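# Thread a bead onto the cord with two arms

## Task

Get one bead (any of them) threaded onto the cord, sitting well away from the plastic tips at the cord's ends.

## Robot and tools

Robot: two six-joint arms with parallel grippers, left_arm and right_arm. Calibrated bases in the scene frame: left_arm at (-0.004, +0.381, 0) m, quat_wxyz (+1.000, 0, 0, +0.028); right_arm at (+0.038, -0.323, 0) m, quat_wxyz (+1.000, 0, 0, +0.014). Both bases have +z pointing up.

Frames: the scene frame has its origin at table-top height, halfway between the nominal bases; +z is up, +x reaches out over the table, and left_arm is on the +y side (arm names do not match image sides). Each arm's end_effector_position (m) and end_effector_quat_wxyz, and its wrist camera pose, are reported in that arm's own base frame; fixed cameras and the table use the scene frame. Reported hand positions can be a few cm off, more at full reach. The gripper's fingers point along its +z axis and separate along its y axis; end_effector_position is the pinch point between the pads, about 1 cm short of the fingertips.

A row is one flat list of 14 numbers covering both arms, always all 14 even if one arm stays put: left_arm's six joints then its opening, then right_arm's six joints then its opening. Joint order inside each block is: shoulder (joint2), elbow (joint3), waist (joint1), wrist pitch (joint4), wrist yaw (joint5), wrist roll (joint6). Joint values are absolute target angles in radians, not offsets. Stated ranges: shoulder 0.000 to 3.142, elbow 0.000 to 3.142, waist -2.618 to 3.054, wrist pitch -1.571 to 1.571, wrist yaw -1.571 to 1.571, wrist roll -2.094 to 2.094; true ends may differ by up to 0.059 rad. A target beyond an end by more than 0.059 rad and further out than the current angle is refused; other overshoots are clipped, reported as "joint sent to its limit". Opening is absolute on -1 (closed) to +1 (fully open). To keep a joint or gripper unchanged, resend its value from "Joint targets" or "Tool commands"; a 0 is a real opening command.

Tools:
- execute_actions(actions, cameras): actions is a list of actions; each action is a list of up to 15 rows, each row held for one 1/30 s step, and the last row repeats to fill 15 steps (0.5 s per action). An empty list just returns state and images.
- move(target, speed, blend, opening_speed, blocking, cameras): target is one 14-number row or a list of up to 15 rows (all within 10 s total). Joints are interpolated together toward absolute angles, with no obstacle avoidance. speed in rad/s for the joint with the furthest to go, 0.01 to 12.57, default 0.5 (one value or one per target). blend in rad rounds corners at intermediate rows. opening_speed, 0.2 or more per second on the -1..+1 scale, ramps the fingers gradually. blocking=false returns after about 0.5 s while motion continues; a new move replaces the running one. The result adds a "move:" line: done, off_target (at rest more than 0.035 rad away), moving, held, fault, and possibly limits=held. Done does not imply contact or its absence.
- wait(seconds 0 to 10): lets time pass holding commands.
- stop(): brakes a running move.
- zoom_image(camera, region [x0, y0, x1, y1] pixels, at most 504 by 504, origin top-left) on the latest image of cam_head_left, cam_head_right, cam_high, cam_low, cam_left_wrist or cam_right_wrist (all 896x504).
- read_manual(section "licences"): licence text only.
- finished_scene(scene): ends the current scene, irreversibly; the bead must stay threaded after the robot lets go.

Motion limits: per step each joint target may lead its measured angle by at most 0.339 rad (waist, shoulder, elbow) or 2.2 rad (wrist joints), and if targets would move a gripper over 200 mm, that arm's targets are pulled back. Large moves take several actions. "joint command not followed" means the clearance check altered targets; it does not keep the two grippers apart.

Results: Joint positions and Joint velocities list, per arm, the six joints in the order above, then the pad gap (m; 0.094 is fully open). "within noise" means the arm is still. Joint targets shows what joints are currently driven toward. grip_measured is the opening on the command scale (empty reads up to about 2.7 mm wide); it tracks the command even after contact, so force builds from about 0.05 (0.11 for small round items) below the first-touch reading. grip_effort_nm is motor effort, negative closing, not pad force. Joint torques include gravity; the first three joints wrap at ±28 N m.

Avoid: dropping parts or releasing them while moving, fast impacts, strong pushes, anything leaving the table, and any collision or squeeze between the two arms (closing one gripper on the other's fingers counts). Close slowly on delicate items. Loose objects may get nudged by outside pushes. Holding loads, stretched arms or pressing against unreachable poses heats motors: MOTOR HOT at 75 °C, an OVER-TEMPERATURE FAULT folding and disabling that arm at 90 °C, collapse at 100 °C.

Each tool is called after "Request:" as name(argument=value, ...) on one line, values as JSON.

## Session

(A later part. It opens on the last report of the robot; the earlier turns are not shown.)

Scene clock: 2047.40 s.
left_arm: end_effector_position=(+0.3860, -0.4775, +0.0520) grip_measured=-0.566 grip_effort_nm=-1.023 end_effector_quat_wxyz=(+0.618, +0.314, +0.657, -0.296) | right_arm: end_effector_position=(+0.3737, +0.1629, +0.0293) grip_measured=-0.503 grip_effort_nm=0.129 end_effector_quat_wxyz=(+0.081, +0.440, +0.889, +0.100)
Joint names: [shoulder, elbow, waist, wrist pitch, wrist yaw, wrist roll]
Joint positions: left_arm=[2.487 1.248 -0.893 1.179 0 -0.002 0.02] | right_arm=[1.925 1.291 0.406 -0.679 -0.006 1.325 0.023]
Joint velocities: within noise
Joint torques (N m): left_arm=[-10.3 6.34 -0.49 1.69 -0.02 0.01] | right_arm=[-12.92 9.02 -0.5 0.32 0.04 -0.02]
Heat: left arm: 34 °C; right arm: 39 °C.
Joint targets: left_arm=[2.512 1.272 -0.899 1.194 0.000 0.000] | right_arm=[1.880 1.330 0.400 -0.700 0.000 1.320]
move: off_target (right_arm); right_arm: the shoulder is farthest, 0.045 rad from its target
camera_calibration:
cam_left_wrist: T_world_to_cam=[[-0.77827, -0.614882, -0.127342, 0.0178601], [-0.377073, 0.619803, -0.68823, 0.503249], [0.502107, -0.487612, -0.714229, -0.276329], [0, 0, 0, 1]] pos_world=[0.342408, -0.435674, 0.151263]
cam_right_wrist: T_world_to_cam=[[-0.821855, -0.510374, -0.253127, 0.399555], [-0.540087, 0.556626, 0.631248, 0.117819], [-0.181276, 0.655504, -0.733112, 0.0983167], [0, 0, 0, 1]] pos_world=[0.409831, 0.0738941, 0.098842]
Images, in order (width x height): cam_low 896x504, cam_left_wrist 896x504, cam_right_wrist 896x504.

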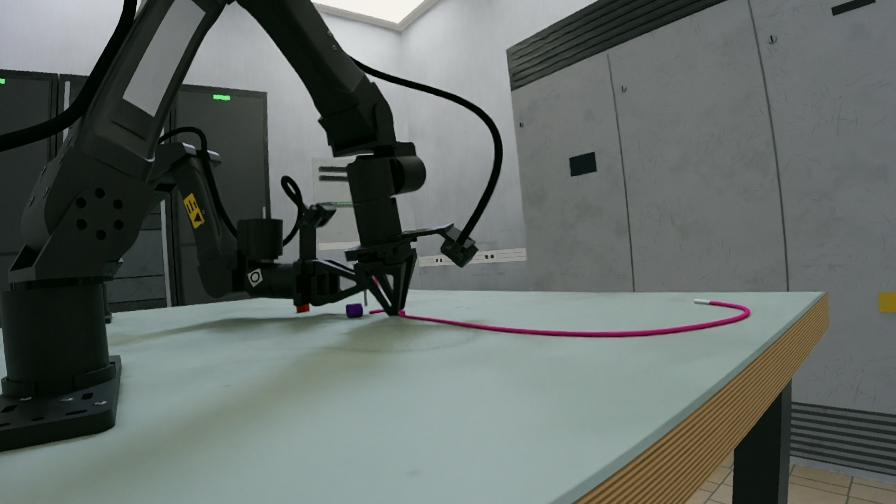

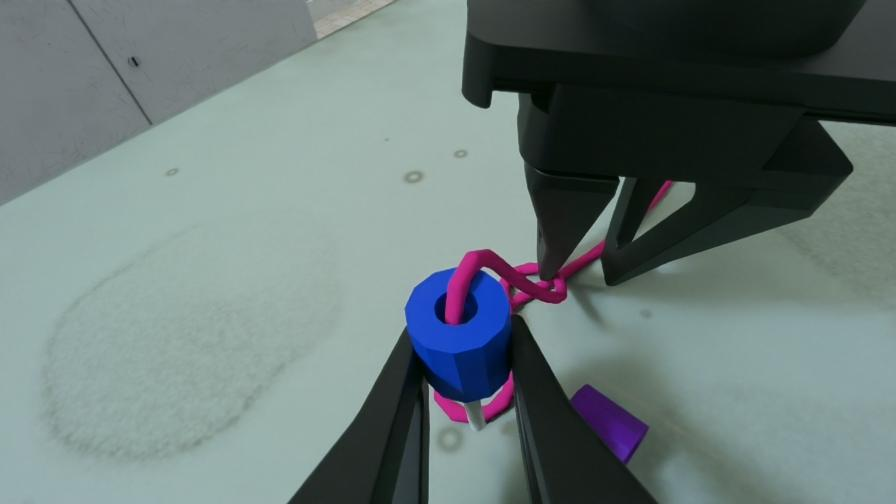

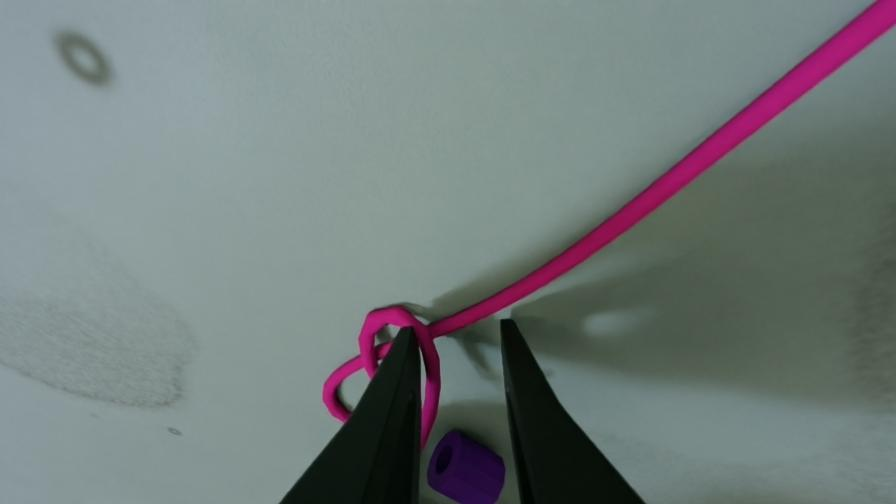

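Request:
move(target=[[2.512, 1.272, -0.899, 1.194, 0.0, 0.0, -0.66, 1.820, 1.460, 0.400, -0.880, 0.0, 1.320, -0.5], [2.512, 1.272, -0.899, 1.194, 0.0, 0.0, -0.66, 2.075, 1.643, 0.338, -1.132, 0.0, 2.085, -0.5]], speed=0.35, cameras=["cam_left_wrist", "cam_right_wrist"])

Scene clock: 2083.73 s.
left_arm: end_effector_position=(+0.3860, -0.4775, +0.0520) grip_measured=-0.566 grip_effort_nm=-1.023 end_effector_quat_wxyz=(+0.618, +0.314, +0.657, -0.296) | right_arm: end_effector_position=(+0.3701, +0.1358, +0.0505) grip_measured=-0.503 grip_effort_nm=0.129 end_effector_quat_wxyz=(+0.000, +0.759, +0.651, +0.010)
Joint names: [shoulder, elbow, waist, wrist pitch, wrist yaw, wrist roll]
Joint positions: left_arm=[2.487 1.248 -0.893 1.179 0 -0.002 0.02] | right_arm=[2.056 1.603 0.346 -1.099 -0.006 2.071 0.023]
Joint velocities: within noise
Joint torques (N m): left_arm=[-10.3 6.35 -0.49 1.7 -0.01 0] | right_arm=[-8.95 9.03 -0.72 -0.28 0.04 0.09]
Heat: left arm: 34 °C; right arm: 42 °C.
Joint targets: left_arm=[2.512 1.272 -0.899 1.194 0.000 0.000] | right_arm=[2.075 1.643 0.338 -1.132 0.000 2.081]
joint sent to its limit (right arm) — the wrist roll, upper limit.
move: off_target (right_arm); right_arm: the elbow is farthest, 0.040 rad from its target
camera_calibration:
cam_left_wrist: T_world_to_cam=[[-0.77827, -0.614882, -0.127342, 0.0178601], [-0.377073, 0.619803, -0.68823, 0.503249], [0.502107, -0.487612, -0.714229, -0.276329], [0, 0, 0, 1]] pos_world=[0.342408, -0.435674, 0.151263]
cam_right_wrist: T_world_to_cam=[[-0.967721, 0.251735, -0.0120679, 0.326436], [0.17468, 0.704482, 0.68789, -0.169903], [0.181668, 0.663578, -0.725715, -0.00480237], [0, 0, 0, 1]] pos_world=[0.34645, 0.0407049, 0.117329]
Images, in order (width x height): cam_left_wrist 896x504, cam_right_wrist 896x504.

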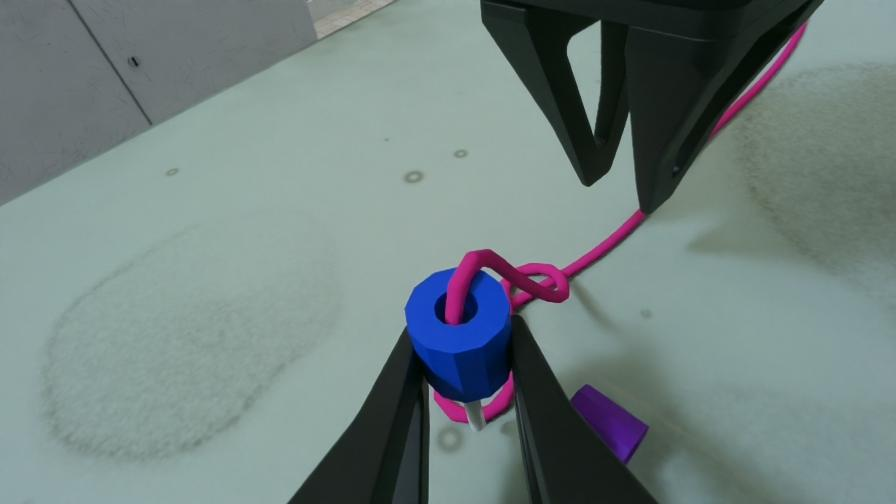

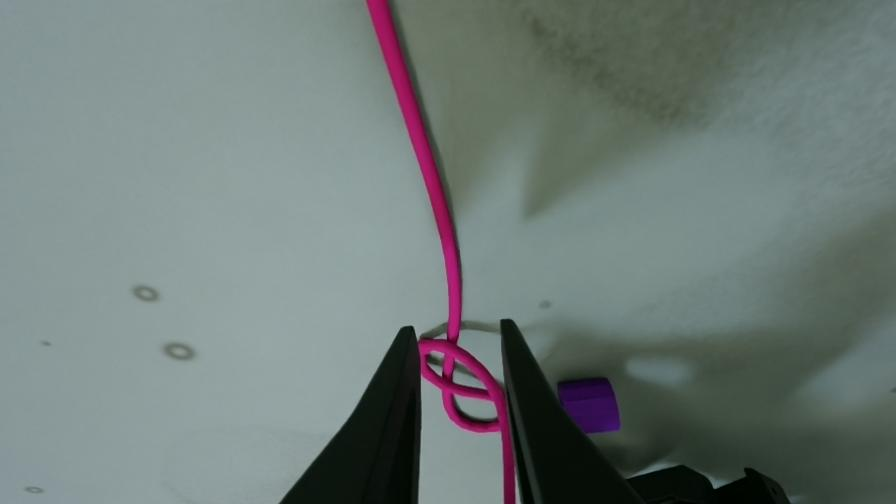

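Request:
move(target=[[2.512, 1.272, -0.899, 1.194, 0.0, 0.0, -0.66, 2.107, 1.525, 0.338, -0.990, 0.0, 2.081, -0.5], [2.512, 1.272, -0.899, 1.194, 0.0, 0.0, -0.66, 2.107, 1.525, 0.338, -0.990, 0.0, 2.081, -0.96]], speed=0.15, opening_speed=0.4, cameras=["cam_low", "cam_right_wrist"])

Scene clock: 2106.53 s.
left_arm: end_effector_position=(+0.3860, -0.4775, +0.0520) grip_measured=-0.566 grip_effort_nm=-1.028 end_effector_quat_wxyz=(+0.618, +0.314, +0.657, -0.296) | right_arm: end_effector_position=(+0.3741, +0.1372, +0.0239) grip_measured=-0.951 grip_effort_nm=-1.009 end_effector_quat_wxyz=(+0.002, +0.760, +0.650, +0.015)
Joint names: [shoulder, elbow, waist, wrist pitch, wrist yaw, wrist roll]
Joint positions: left_arm=[2.487 1.248 -0.893 1.179 0 -0.002 0.02] | right_arm=[2.088 1.543 0.346 -0.995 -0.006 2.072 0.002]
Joint velocities: within noise
Joint torques (N m): left_arm=[-10.32 6.35 -0.5 1.69 -0.02 0] | right_arm=[-9.16 4.53 -0.76 0.12 0.03 0.09]
Heat: left arm: 34 °C; right arm: 40 °C.
Joint targets: left_arm=[2.512 1.272 -0.899 1.194 0.000 0.000] | right_arm=[2.107 1.525 0.338 -0.990 0.000 2.081]
move: done
camera_calibration:
cam_right_wrist: T_world_to_cam=[[-0.967239, 0.252985, -0.0211618, 0.329568], [0.168378, 0.701674, 0.692317, -0.150668], [0.189994, 0.666073, -0.721283, -0.0293528], [0, 0, 0, 1]] pos_world=[0.349717, 0.0418951, 0.0901125]
Images, in order (width x height): cam_low 896x504, cam_right_wrist 896x504.

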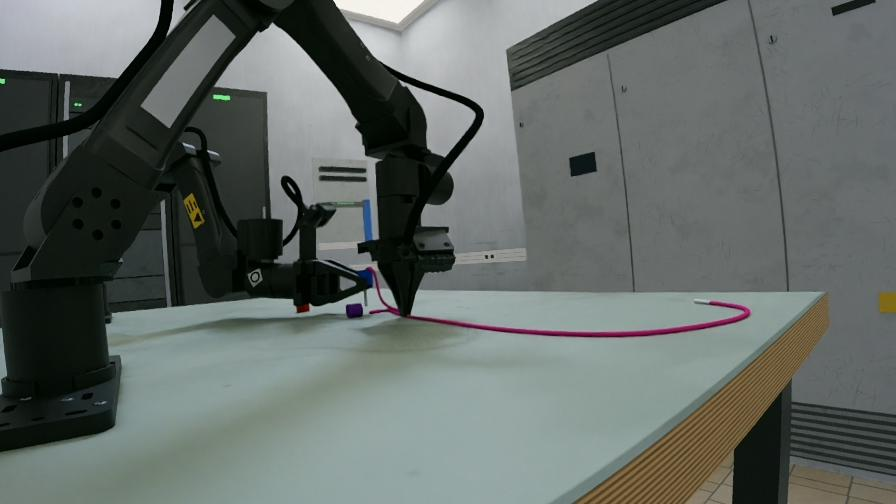

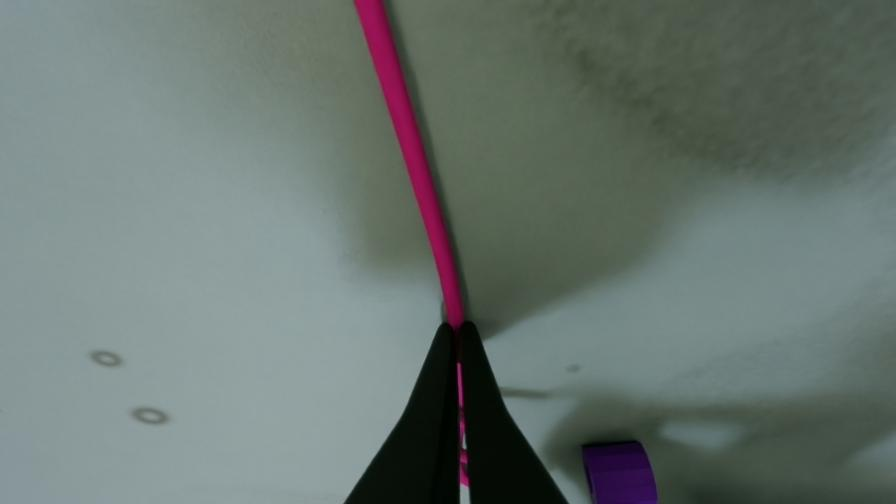

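Request:
move(target=[[2.512, 1.272, -0.899, 1.194, 0.0, 0.0, -0.66, 1.952, 1.873, 0.346, -1.350, 0.0, 1.800, -0.96], [2.512, 1.272, -0.899, 1.194, 0.0, 0.0, -0.66, 1.790, 1.763, 0.524, -1.163, 0.0, 1.425, -0.96]], speed=0.3, cameras=["cam_low", "cam_left_wrist"])

Request:
zoom_image(camera="cam_low", region=[290, 160, 450, 330])

Scene clock: 2132.03 s.
left_arm: end_effector_position=(+0.3860, -0.4775, +0.0520) grip_measured=-0.566 grip_effort_nm=-1.033 end_effector_quat_wxyz=(+0.618, +0.314, +0.657, -0.296) | right_arm: end_effector_position=(+0.3626, +0.2102, +0.1884) grip_measured=-0.955 grip_effort_nm=-1.057 end_effector_quat_wxyz=(+0.093, +0.432, +0.885, +0.144)
Joint names: [shoulder, elbow, waist, wrist pitch, wrist yaw, wrist roll]
Joint positions: left_arm=[2.487 1.248 -0.893 1.179 0 -0.002 0.02] | right_arm=[1.831 1.784 0.52 -1.18 -0.007 1.43 0.002]
Joint velocities: within noise
Joint torques (N m): left_arm=[-10.32 6.35 -0.5 1.69 -0.01 0] | right_arm=[-12.27 4.97 0.32 0.83 0.05 -0.03]
Heat: left arm: 34 °C; right arm: 41 °C.
Joint targets: left_arm=[2.512 1.272 -0.899 1.194 0.000 0.000] | right_arm=[1.790 1.763 0.524 -1.163 0.000 1.425]
move: off_target (right_arm); right_arm: the shoulder is farthest, 0.041 rad from its target
camera_calibration:
cam_left_wrist: T_world_to_cam=[[-0.77827, -0.614882, -0.127342, 0.0178601], [-0.377073, 0.619803, -0.68823, 0.503249], [0.502107, -0.487612, -0.714229, -0.276329], [0, 0, 0, 1]] pos_world=[0.342408, -0.435674, 0.151263]
Images, in order (width x height): cam_low 896x504, cam_left_wrist 896x504.

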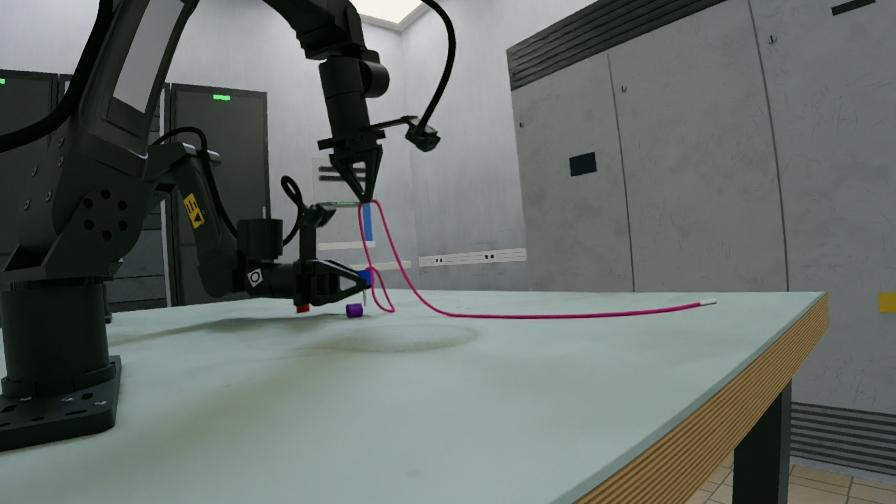

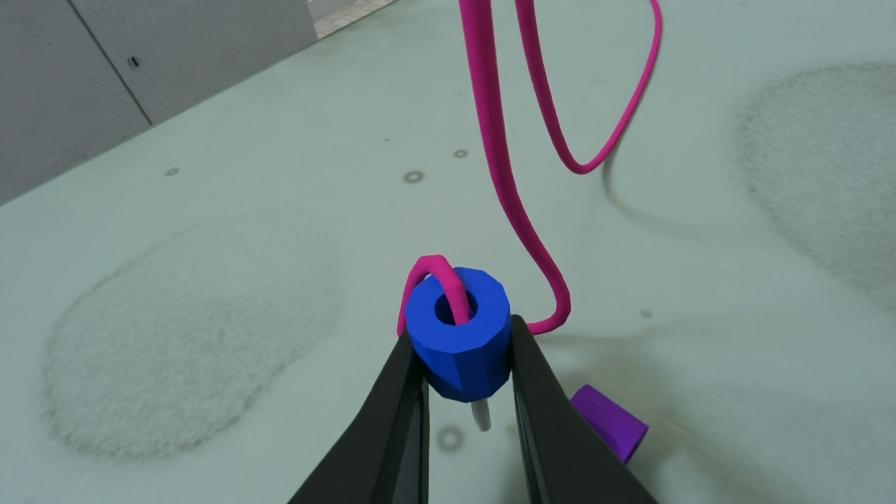

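Scaled by 2.965 from the camera's 896x504 image, which has a finer 1280x720 frame.

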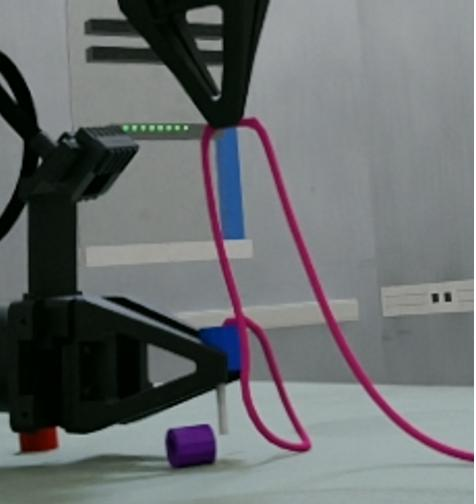

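Request:
move(target=[2.512, 1.272, -0.899, 1.194, 0.0, 0.0, -0.66, 1.691, 1.949, 0.524, -1.241, 0.0, 1.425, -0.96], speed=0.08, cameras=["cam_low", "cam_left_wrist"])

Request:
zoom_image(camera="cam_low", region=[290, 120, 450, 330])

Scene clock: 2151.10 s.
left_arm: end_effector_position=(+0.3860, -0.4775, +0.0520) grip_measured=-0.566 grip_effort_nm=-1.028 end_effector_quat_wxyz=(+0.618, +0.314, +0.657, -0.296) | right_arm: end_effector_position=(+0.3610, +0.2093, +0.2677) grip_measured=-0.955 grip_effort_nm=-1.053 end_effector_quat_wxyz=(+0.144, +0.423, +0.867, +0.218)
Joint names: [shoulder, elbow, waist, wrist pitch, wrist yaw, wrist roll]
Joint positions: left_arm=[2.487 1.248 -0.893 1.179 0 -0.002 0.02] | right_arm=[1.729 1.908 0.52 -1.221 -0.007 1.429 0.002]
Joint velocities: within noise
Joint torques (N m): left_arm=[-10.32 6.34 -0.5 1.69 -0.02 0.01] | right_arm=[-10.82 9.55 0.32 0.77 0.05 -0.04]
Heat: left arm: 34 °C; right arm: 43 °C.
Joint targets: left_arm=[2.512 1.272 -0.899 1.194 0.000 0.000] | right_arm=[1.691 1.949 0.524 -1.241 0.000 1.425]
move: off_target (right_arm); right_arm: the elbow is farthest, 0.041 rad from its target
camera_calibration:
cam_left_wrist: T_world_to_cam=[[-0.77827, -0.614882, -0.127342, 0.0178601], [-0.377073, 0.619803, -0.68823, 0.503249], [0.502107, -0.487612, -0.714229, -0.276329], [0, 0, 0, 1]] pos_world=[0.342408, -0.435674, 0.151263]
Images, in order (width x height): cam_low 896x504, cam_left_wrist 896x504.

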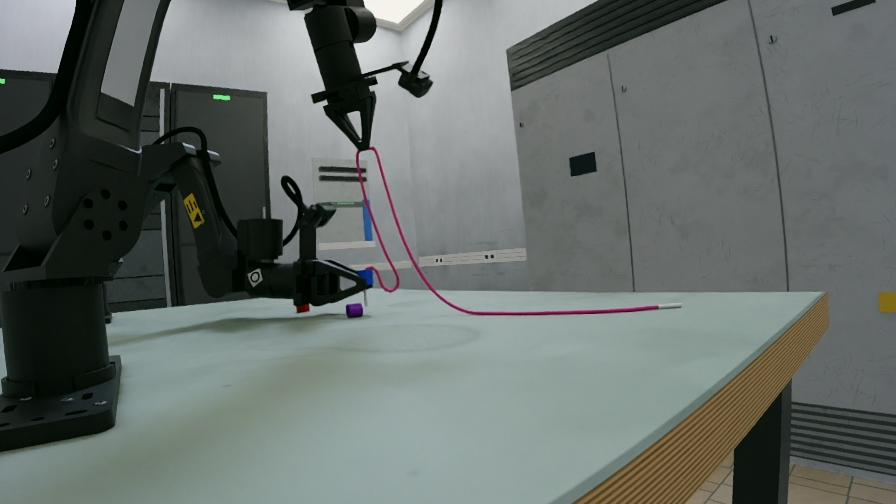

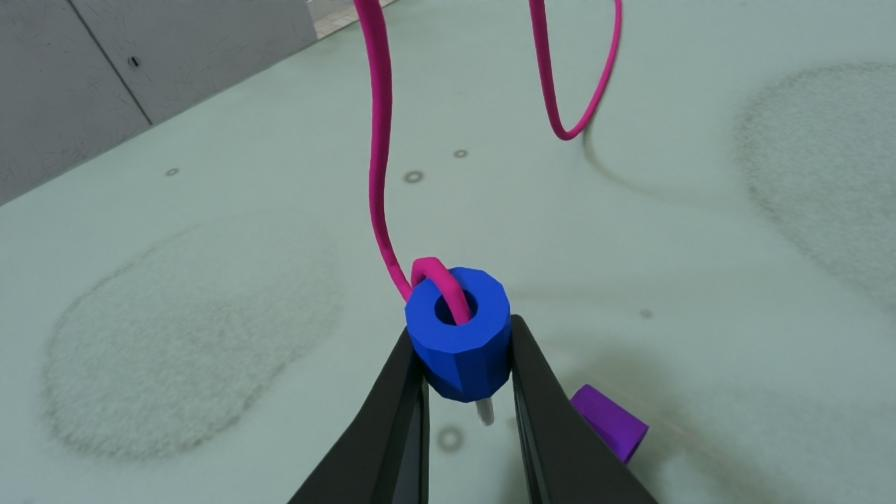

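Scaled by 2.400 from the camera's 896x504 image, which has a finer 1280x720 frame.

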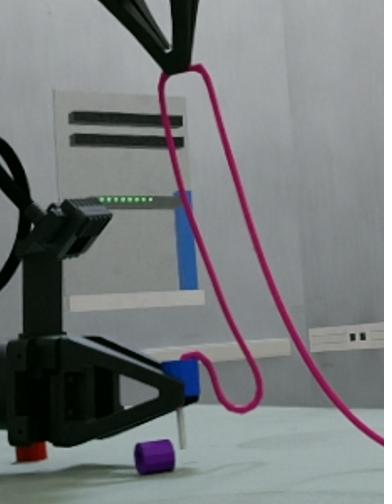

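Request:
move(target=[2.512, 1.272, -0.899, 1.194, 0.0, 0.0, -0.66, 1.311, 1.428, 0.524, -0.578, 0.0, 1.425, -0.96], speed=0.2, cameras=["cam_low", "cam_left_wrist"])

Request:
zoom_image(camera="cam_low", region=[290, 60, 450, 330])

Scene clock: 2181.53 s.
left_arm: end_effector_position=(+0.3860, -0.4775, +0.0520) grip_measured=-0.566 grip_effort_nm=-1.028 end_effector_quat_wxyz=(+0.618, +0.314, +0.657, -0.296) | right_arm: end_effector_position=(+0.3596, +0.2085, +0.3431) grip_measured=-0.955 grip_effort_nm=-1.053 end_effector_quat_wxyz=(+0.285, +0.376, +0.773, +0.425)
Joint names: [shoulder, elbow, waist, wrist pitch, wrist yaw, wrist roll]
Joint positions: left_arm=[2.487 1.248 -0.893 1.179 0 -0.002 0.02] | right_arm=[1.342 1.449 0.52 -0.604 -0.007 1.429 0.002]
Joint velocities: within noise
Joint torques (N m): left_arm=[-10.32 6.37 -0.51 1.69 -0.01 0] | right_arm=[-7.46 5.57 0.4 1.94 0.03 -0.03]
Heat: left arm: 34 °C; right arm: 40 °C.
Joint targets: left_arm=[2.512 1.272 -0.899 1.194 0.000 0.000] | right_arm=[1.311 1.428 0.524 -0.578 0.000 1.425]
move: done
camera_calibration:
cam_left_wrist: T_world_to_cam=[[-0.77827, -0.614882, -0.127342, 0.0178601], [-0.377073, 0.619803, -0.68823, 0.503249], [0.502107, -0.487612, -0.714229, -0.276329], [0, 0, 0, 1]] pos_world=[0.342408, -0.435674, 0.151263]
Images, in order (width x height): cam_low 896x504, cam_left_wrist 896x504.

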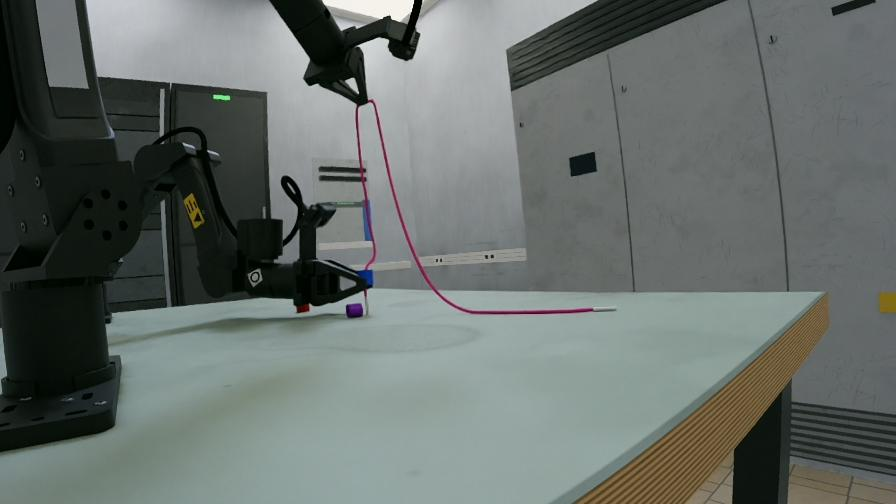

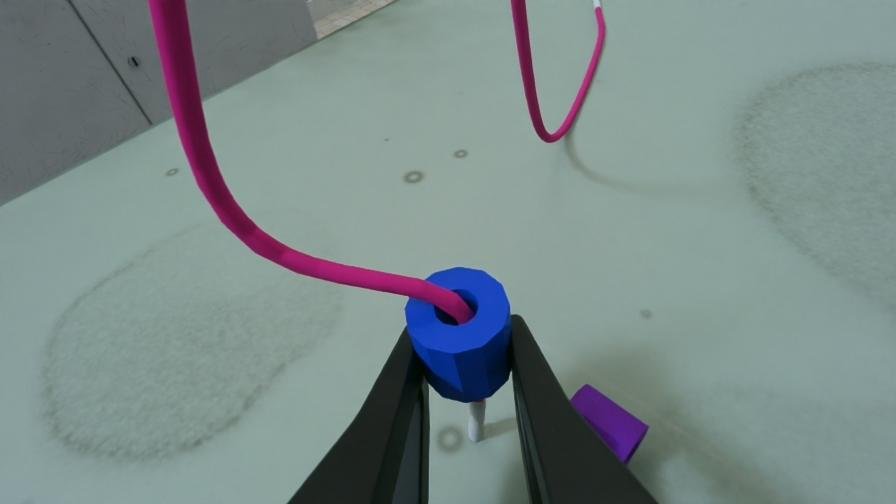

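Scaled by 1.867 from the camera's 896x504 image, which has a finer 1280x720 frame.

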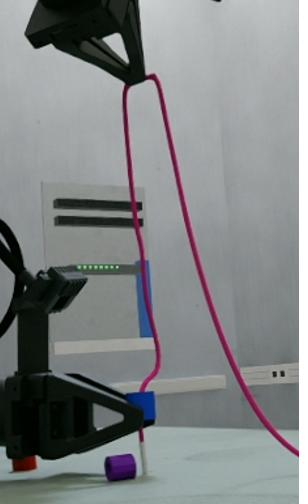

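Request:
move(target=[2.512, 1.272, -0.899, 1.194, 0.0, 0.0, -0.66, 1.245, 1.514, 0.481, -0.717, 0.0, 1.390, -0.96], speed=0.1, cameras=["cam_low", "cam_left_wrist"])

Request:
zoom_image(camera="cam_low", region=[290, 60, 450, 330])

Scene clock: 2211.97 s.
left_arm: end_effector_position=(+0.3860, -0.4775, +0.0520) grip_measured=-0.566 grip_effort_nm=-1.033 end_effector_quat_wxyz=(+0.618, +0.314, +0.657, -0.296) | right_arm: end_effector_position=(+0.3411, +0.1841, +0.3584) grip_measured=-0.955 grip_effort_nm=-1.053 end_effector_quat_wxyz=(+0.295, +0.378, +0.774, +0.414)
Joint names: [shoulder, elbow, waist, wrist pitch, wrist yaw, wrist roll]
Joint positions: left_arm=[2.487 1.248 -0.893 1.179 0 -0.002 0.02] | right_arm=[1.27 1.47 0.489 -0.704 -0.007 1.402 0.002]
Joint velocities: within noise
Joint torques (N m): left_arm=[-10.32 6.35 -0.51 1.69 -0.02 0] | right_arm=[-6.15 10.33 -0.75 1.51 0.07 -0.08]
Heat: left arm: 34 °C; right arm: 37 °C.
Joint targets: left_arm=[2.512 1.272 -0.899 1.194 0.000 0.000] | right_arm=[1.245 1.514 0.481 -0.717 0.000 1.390]
move: off_target (right_arm); right_arm: the elbow is farthest, 0.044 rad from its target
camera_calibration:
cam_left_wrist: T_world_to_cam=[[-0.77827, -0.614882, -0.127342, 0.0178601], [-0.377073, 0.619803, -0.68823, 0.503249], [0.502107, -0.487612, -0.714229, -0.276329], [0, 0, 0, 1]] pos_world=[0.342408, -0.435674, 0.151263]
Images, in order (width x height): cam_low 896x504, cam_left_wrist 896x504.

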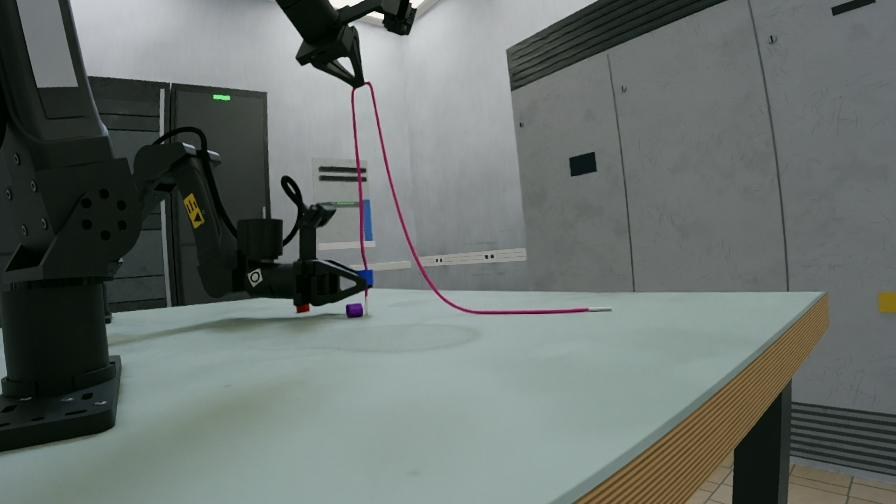

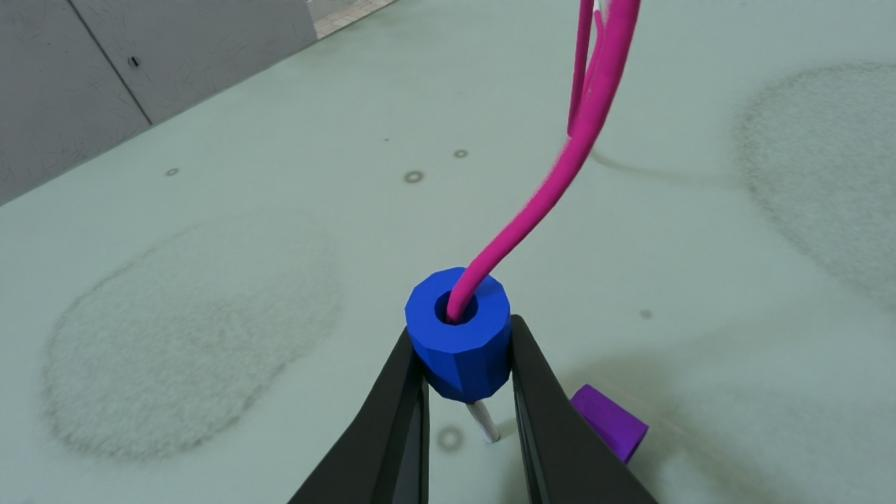

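Scaled by 1.867 from the camera's 896x504 image, which has a finer 1280x720 frame.

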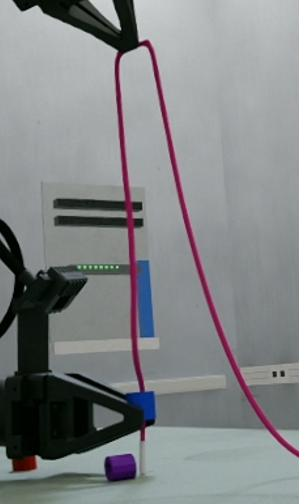

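Request:
move(target=[[2.512, 1.272, -0.899, 1.194, 0.0, 0.0, -0.66, 1.334, 1.529, 0.445, -0.650, 0.0, 1.309, -0.96], [2.512, 1.272, -0.899, 1.194, 0.0, 0.0, -0.66, 1.208, 1.021, 0.445, -0.285, 0.0, 1.309, -0.96]], speed=0.15, cameras=["cam_low", "cam_left_wrist"])

Request:
zoom_image(camera="cam_low", region=[290, 60, 450, 330])

Scene clock: 2253.03 s.
left_arm: end_effector_position=(+0.3860, -0.4775, +0.0520) grip_measured=-0.566 grip_effort_nm=-1.023 end_effector_quat_wxyz=(+0.618, +0.314, +0.657, -0.296) | right_arm: end_effector_position=(+0.3612, +0.1784, +0.2572) grip_measured=-0.955 grip_effort_nm=-1.057 end_effector_quat_wxyz=(+0.317, +0.361, +0.784, +0.394)
Joint names: [shoulder, elbow, waist, wrist pitch, wrist yaw, wrist roll]
Joint positions: left_arm=[2.487 1.248 -0.893 1.179 0 -0.002 0.02] | right_arm=[1.239 1.041 0.453 -0.313 -0.007 1.321 0.002]
Joint velocities: within noise
Joint torques (N m): left_arm=[-10.32 6.35 -0.51 1.69 -0.01 0] | right_arm=[-6.86 6.02 -0.75 1.87 0.04 -0.1]
Heat: left arm: 34 °C; right arm: 36 °C.
Joint targets: left_arm=[2.512 1.272 -0.899 1.194 0.000 0.000] | right_arm=[1.208 1.021 0.445 -0.285 0.000 1.309]
move: done
camera_calibration:
cam_left_wrist: T_world_to_cam=[[-0.77827, -0.614882, -0.127342, 0.0178601], [-0.377073, 0.619803, -0.68823, 0.503249], [0.502107, -0.487612, -0.714229, -0.276329], [0, 0, 0, 1]] pos_world=[0.342408, -0.435674, 0.151263]
Images, in order (width x height): cam_low 896x504, cam_left_wrist 896x504.

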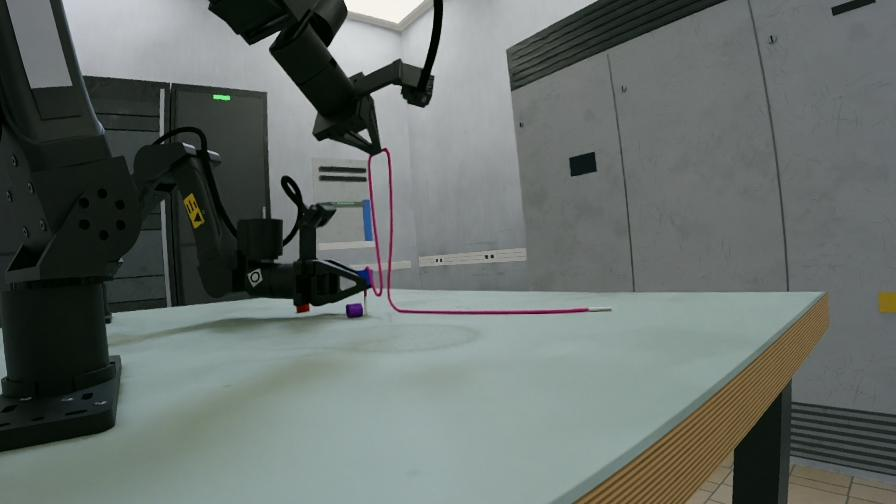

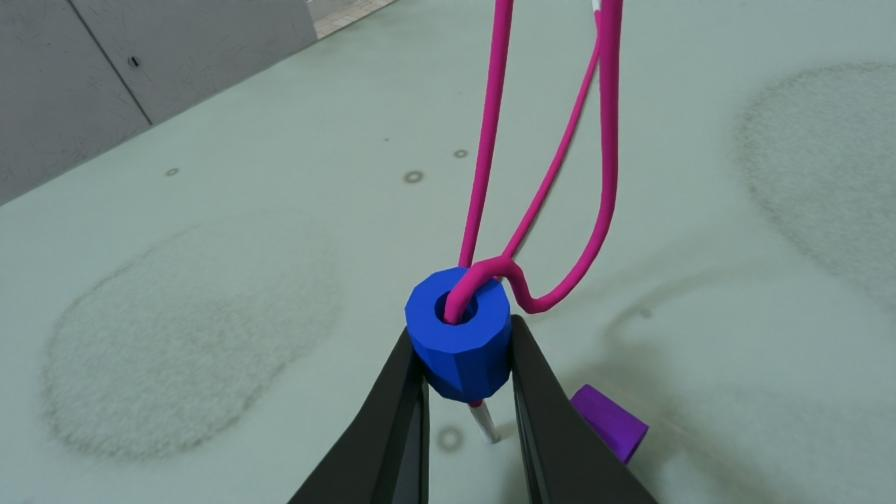

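Scaled by 1.867 from the camera's 896x504 image, which has a finer 1280x720 frame.

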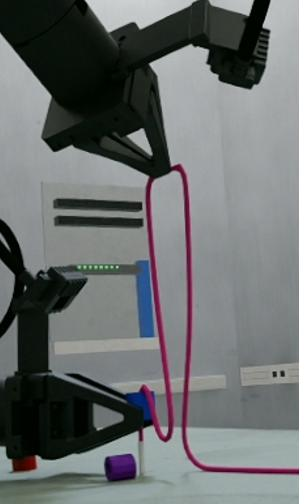

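Request:
move(target=[[2.512, 1.272, -0.899, 1.194, 0.0, 0.0, -0.66, 2.051, 1.505, 0.314, -0.874, 0.0, 1.315, -0.96], [2.512, 1.272, -0.899, 1.194, 0.0, 0.0, -0.66, 2.051, 1.505, 0.314, -0.874, 0.0, 1.315, -0.6]], speed=0.3, opening_speed=0.5, cameras=["cam_low", "cam_left_wrist", "cam_high"])

Request:
zoom_image(camera="cam_low", region=[290, 200, 450, 330])

Scene clock: 2312.73 s.
left_arm: end_effector_position=(+0.3860, -0.4775, +0.0520) grip_measured=-0.566 grip_effort_nm=-1.018 end_effector_quat_wxyz=(+0.618, +0.314, +0.657, -0.296) | right_arm: end_effector_position=(+0.3930, +0.1340, +0.0303) grip_measured=-0.603 grip_effort_nm=0.134 end_effector_quat_wxyz=(+0.050, +0.476, +0.876, +0.060)
Joint names: [shoulder, elbow, waist, wrist pitch, wrist yaw, wrist roll]
Joint positions: left_arm=[2.487 1.248 -0.893 1.179 0 -0.002 0.02] | right_arm=[2.031 1.471 0.323 -0.854 -0.009 1.318 0.019]
Joint velocities: within noise
Joint torques (N m): left_arm=[-10.32 6.35 -0.49 1.69 -0.01 0] | right_arm=[-8.75 8.65 -0.73 0.12 0.08 -0.01]
Heat: left arm: 34 °C; right arm: 34 °C.
Joint targets: left_arm=[2.512 1.272 -0.899 1.194 0.000 0.000] | right_arm=[2.051 1.505 0.314 -0.874 0.000 1.315]
move: done
camera_calibration:
cam_left_wrist: T_world_to_cam=[[-0.77827, -0.614882, -0.127342, 0.0178601], [-0.377073, 0.619803, -0.68823, 0.503249], [0.502107, -0.487612, -0.714229, -0.276329], [0, 0, 0, 1]] pos_world=[0.342408, -0.435674, 0.151263]
Images, in order (width x height): cam_high 896x504, cam_low 896x504, cam_left_wrist 896x504.

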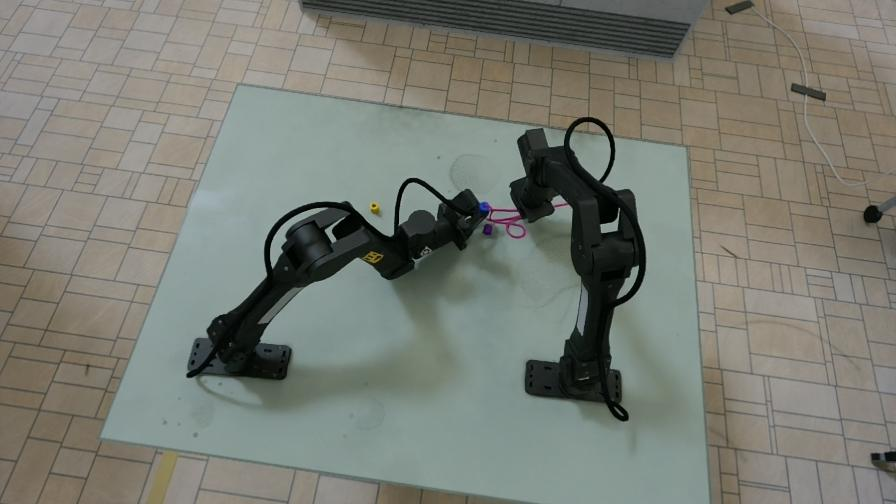

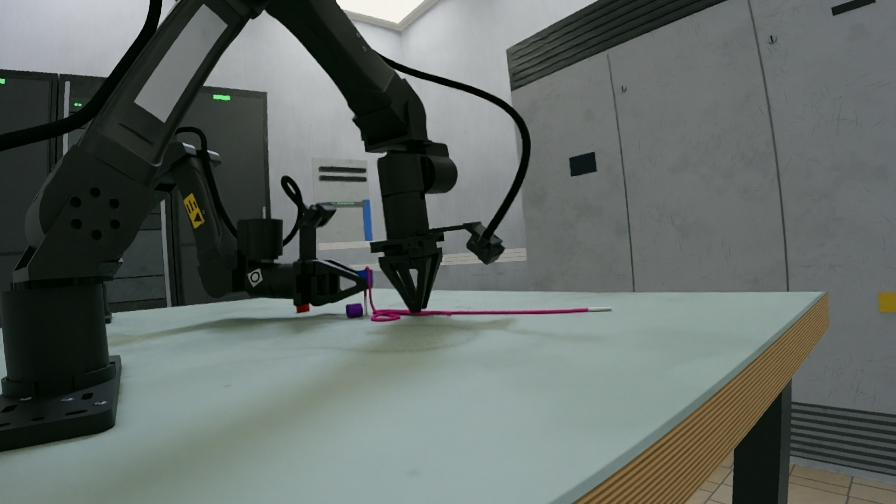

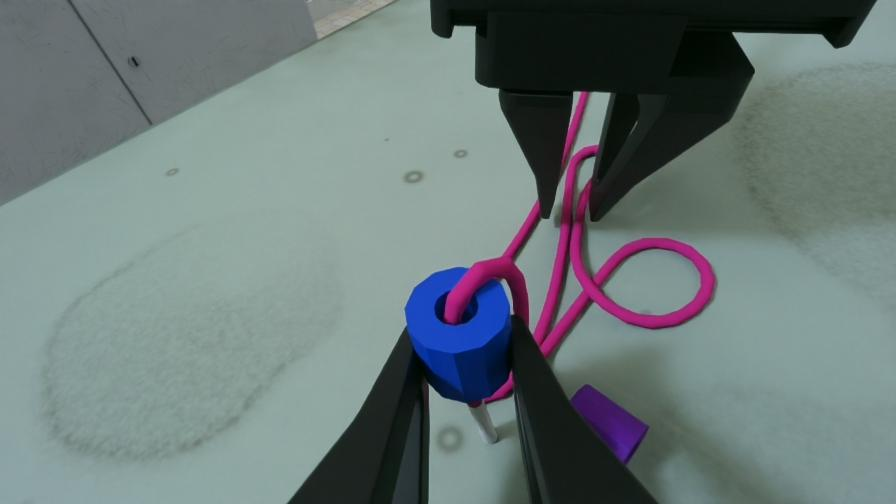

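Scaled by 3.150 from the camera's 896x504 image, which has a finer 1280x720 frame.

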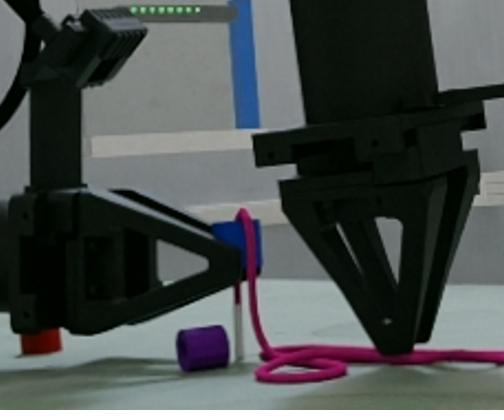

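Request:
move(target=[[2.512, 1.272, -0.899, 1.194, 0.0, 0.0, -0.66, 1.952, 1.873, 0.314, -1.350, 0.0, 1.315, -0.6], [2.180, 1.458, -0.899, 0.275, 0.0, 0.0, -0.66, 1.952, 1.873, 0.05, -1.350, 0.0, 1.0, -0.6], [2.455, 2.177, -0.899, -0.720, 0.0, 0.0, -0.66, 1.952, 1.873, 0.05, -1.350, 0.0, 0.8, -0.6]], speed=0.4, cameras=["cam_low", "cam_left_wrist", "cam_right_wrist"])

Request:
zoom_image(camera="cam_low", region=[290, 200, 450, 330])

Scene clock: 2372.03 s.
left_arm: end_effector_position=(+0.3798, -0.4700, +0.0692) grip_measured=-0.566 grip_effort_nm=-1.028 end_effector_quat_wxyz=(+0.250, +0.414, +0.867, -0.120) | right_arm: end_effector_position=(+0.3989, +0.0244, +0.1354) grip_measured=-0.603 grip_effort_nm=0.134 end_effector_quat_wxyz=(+0.038, +0.365, +0.930, +0.022)
Joint names: [shoulder, elbow, waist, wrist pitch, wrist yaw, wrist roll]
Joint positions: left_arm=[2.43 2.144 -0.893 -0.722 0 -0.001 0.02] | right_arm=[1.988 1.838 0.055 -1.334 -0.009 0.803 0.019]
Joint velocities: within noise
Joint torques (N m): left_arm=[-11.81 8.73 -0.5 1.1 -0.02 0] | right_arm=[-12.92 8.87 -0.47 0.02 0.06 -0.02]
Heat: left arm: 34 °C; right arm: 38 °C.
Joint targets: left_arm=[2.455 2.177 -0.899 -0.720 0.000 0.000] | right_arm=[1.952 1.873 0.050 -1.350 0.000 0.800]
move: off_target (right_arm); right_arm: the shoulder is farthest, 0.036 rad from its target
camera_calibration:
cam_left_wrist: T_world_to_cam=[[-0.841266, -0.536528, -0.0663968, 0.0763575], [-0.538873, 0.822327, 0.182744, 0.60442], [-0.0434476, 0.189516, -0.980916, 0.286605], [0, 0, 0, 1]] pos_world=[0.402395, -0.510379, 0.175751]
cam_right_wrist: T_world_to_cam=[[-0.747456, -0.660167, -0.0740949, 0.326242], [-0.543954, 0.544189, 0.638727, 0.142336], [-0.381345, 0.517725, -0.765857, 0.359027], [0, 0, 0, 1]] pos_world=[0.458189, -0.047961, 0.208223]
Images, in order (width x height): cam_low 896x504, cam_left_wrist 896x504, cam_right_wrist 896x504.

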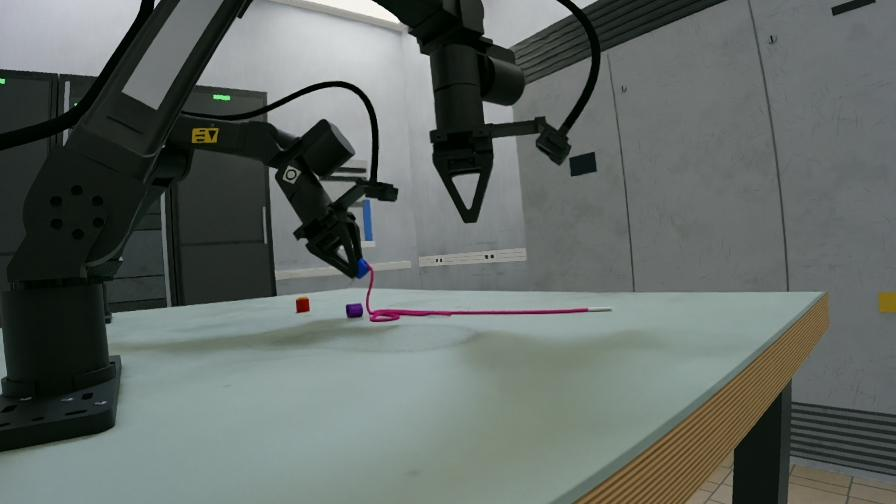

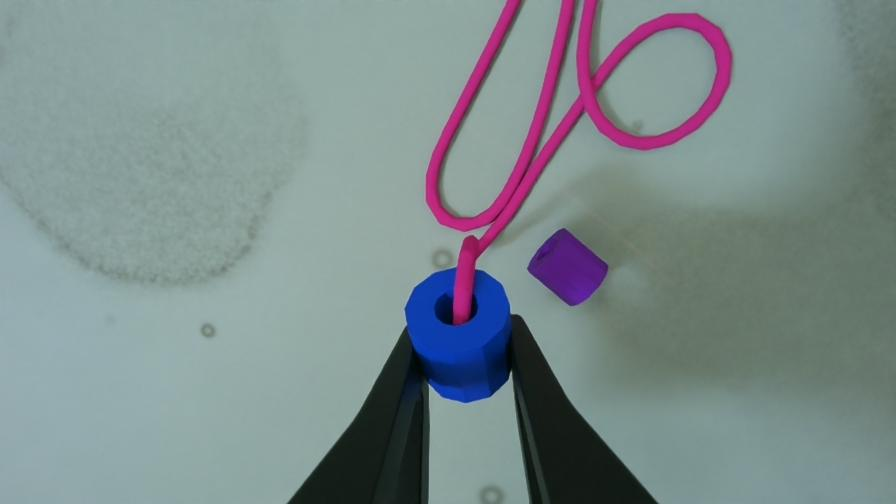

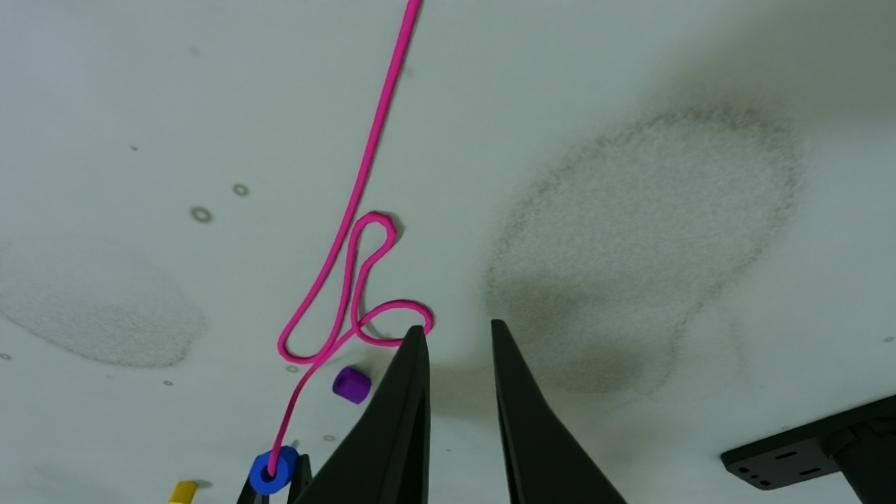

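Scaled by 3.150 from the camera's 896x504 image, which has a finer 1280x720 frame.

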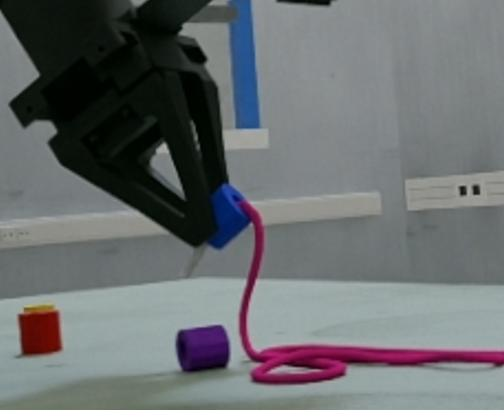

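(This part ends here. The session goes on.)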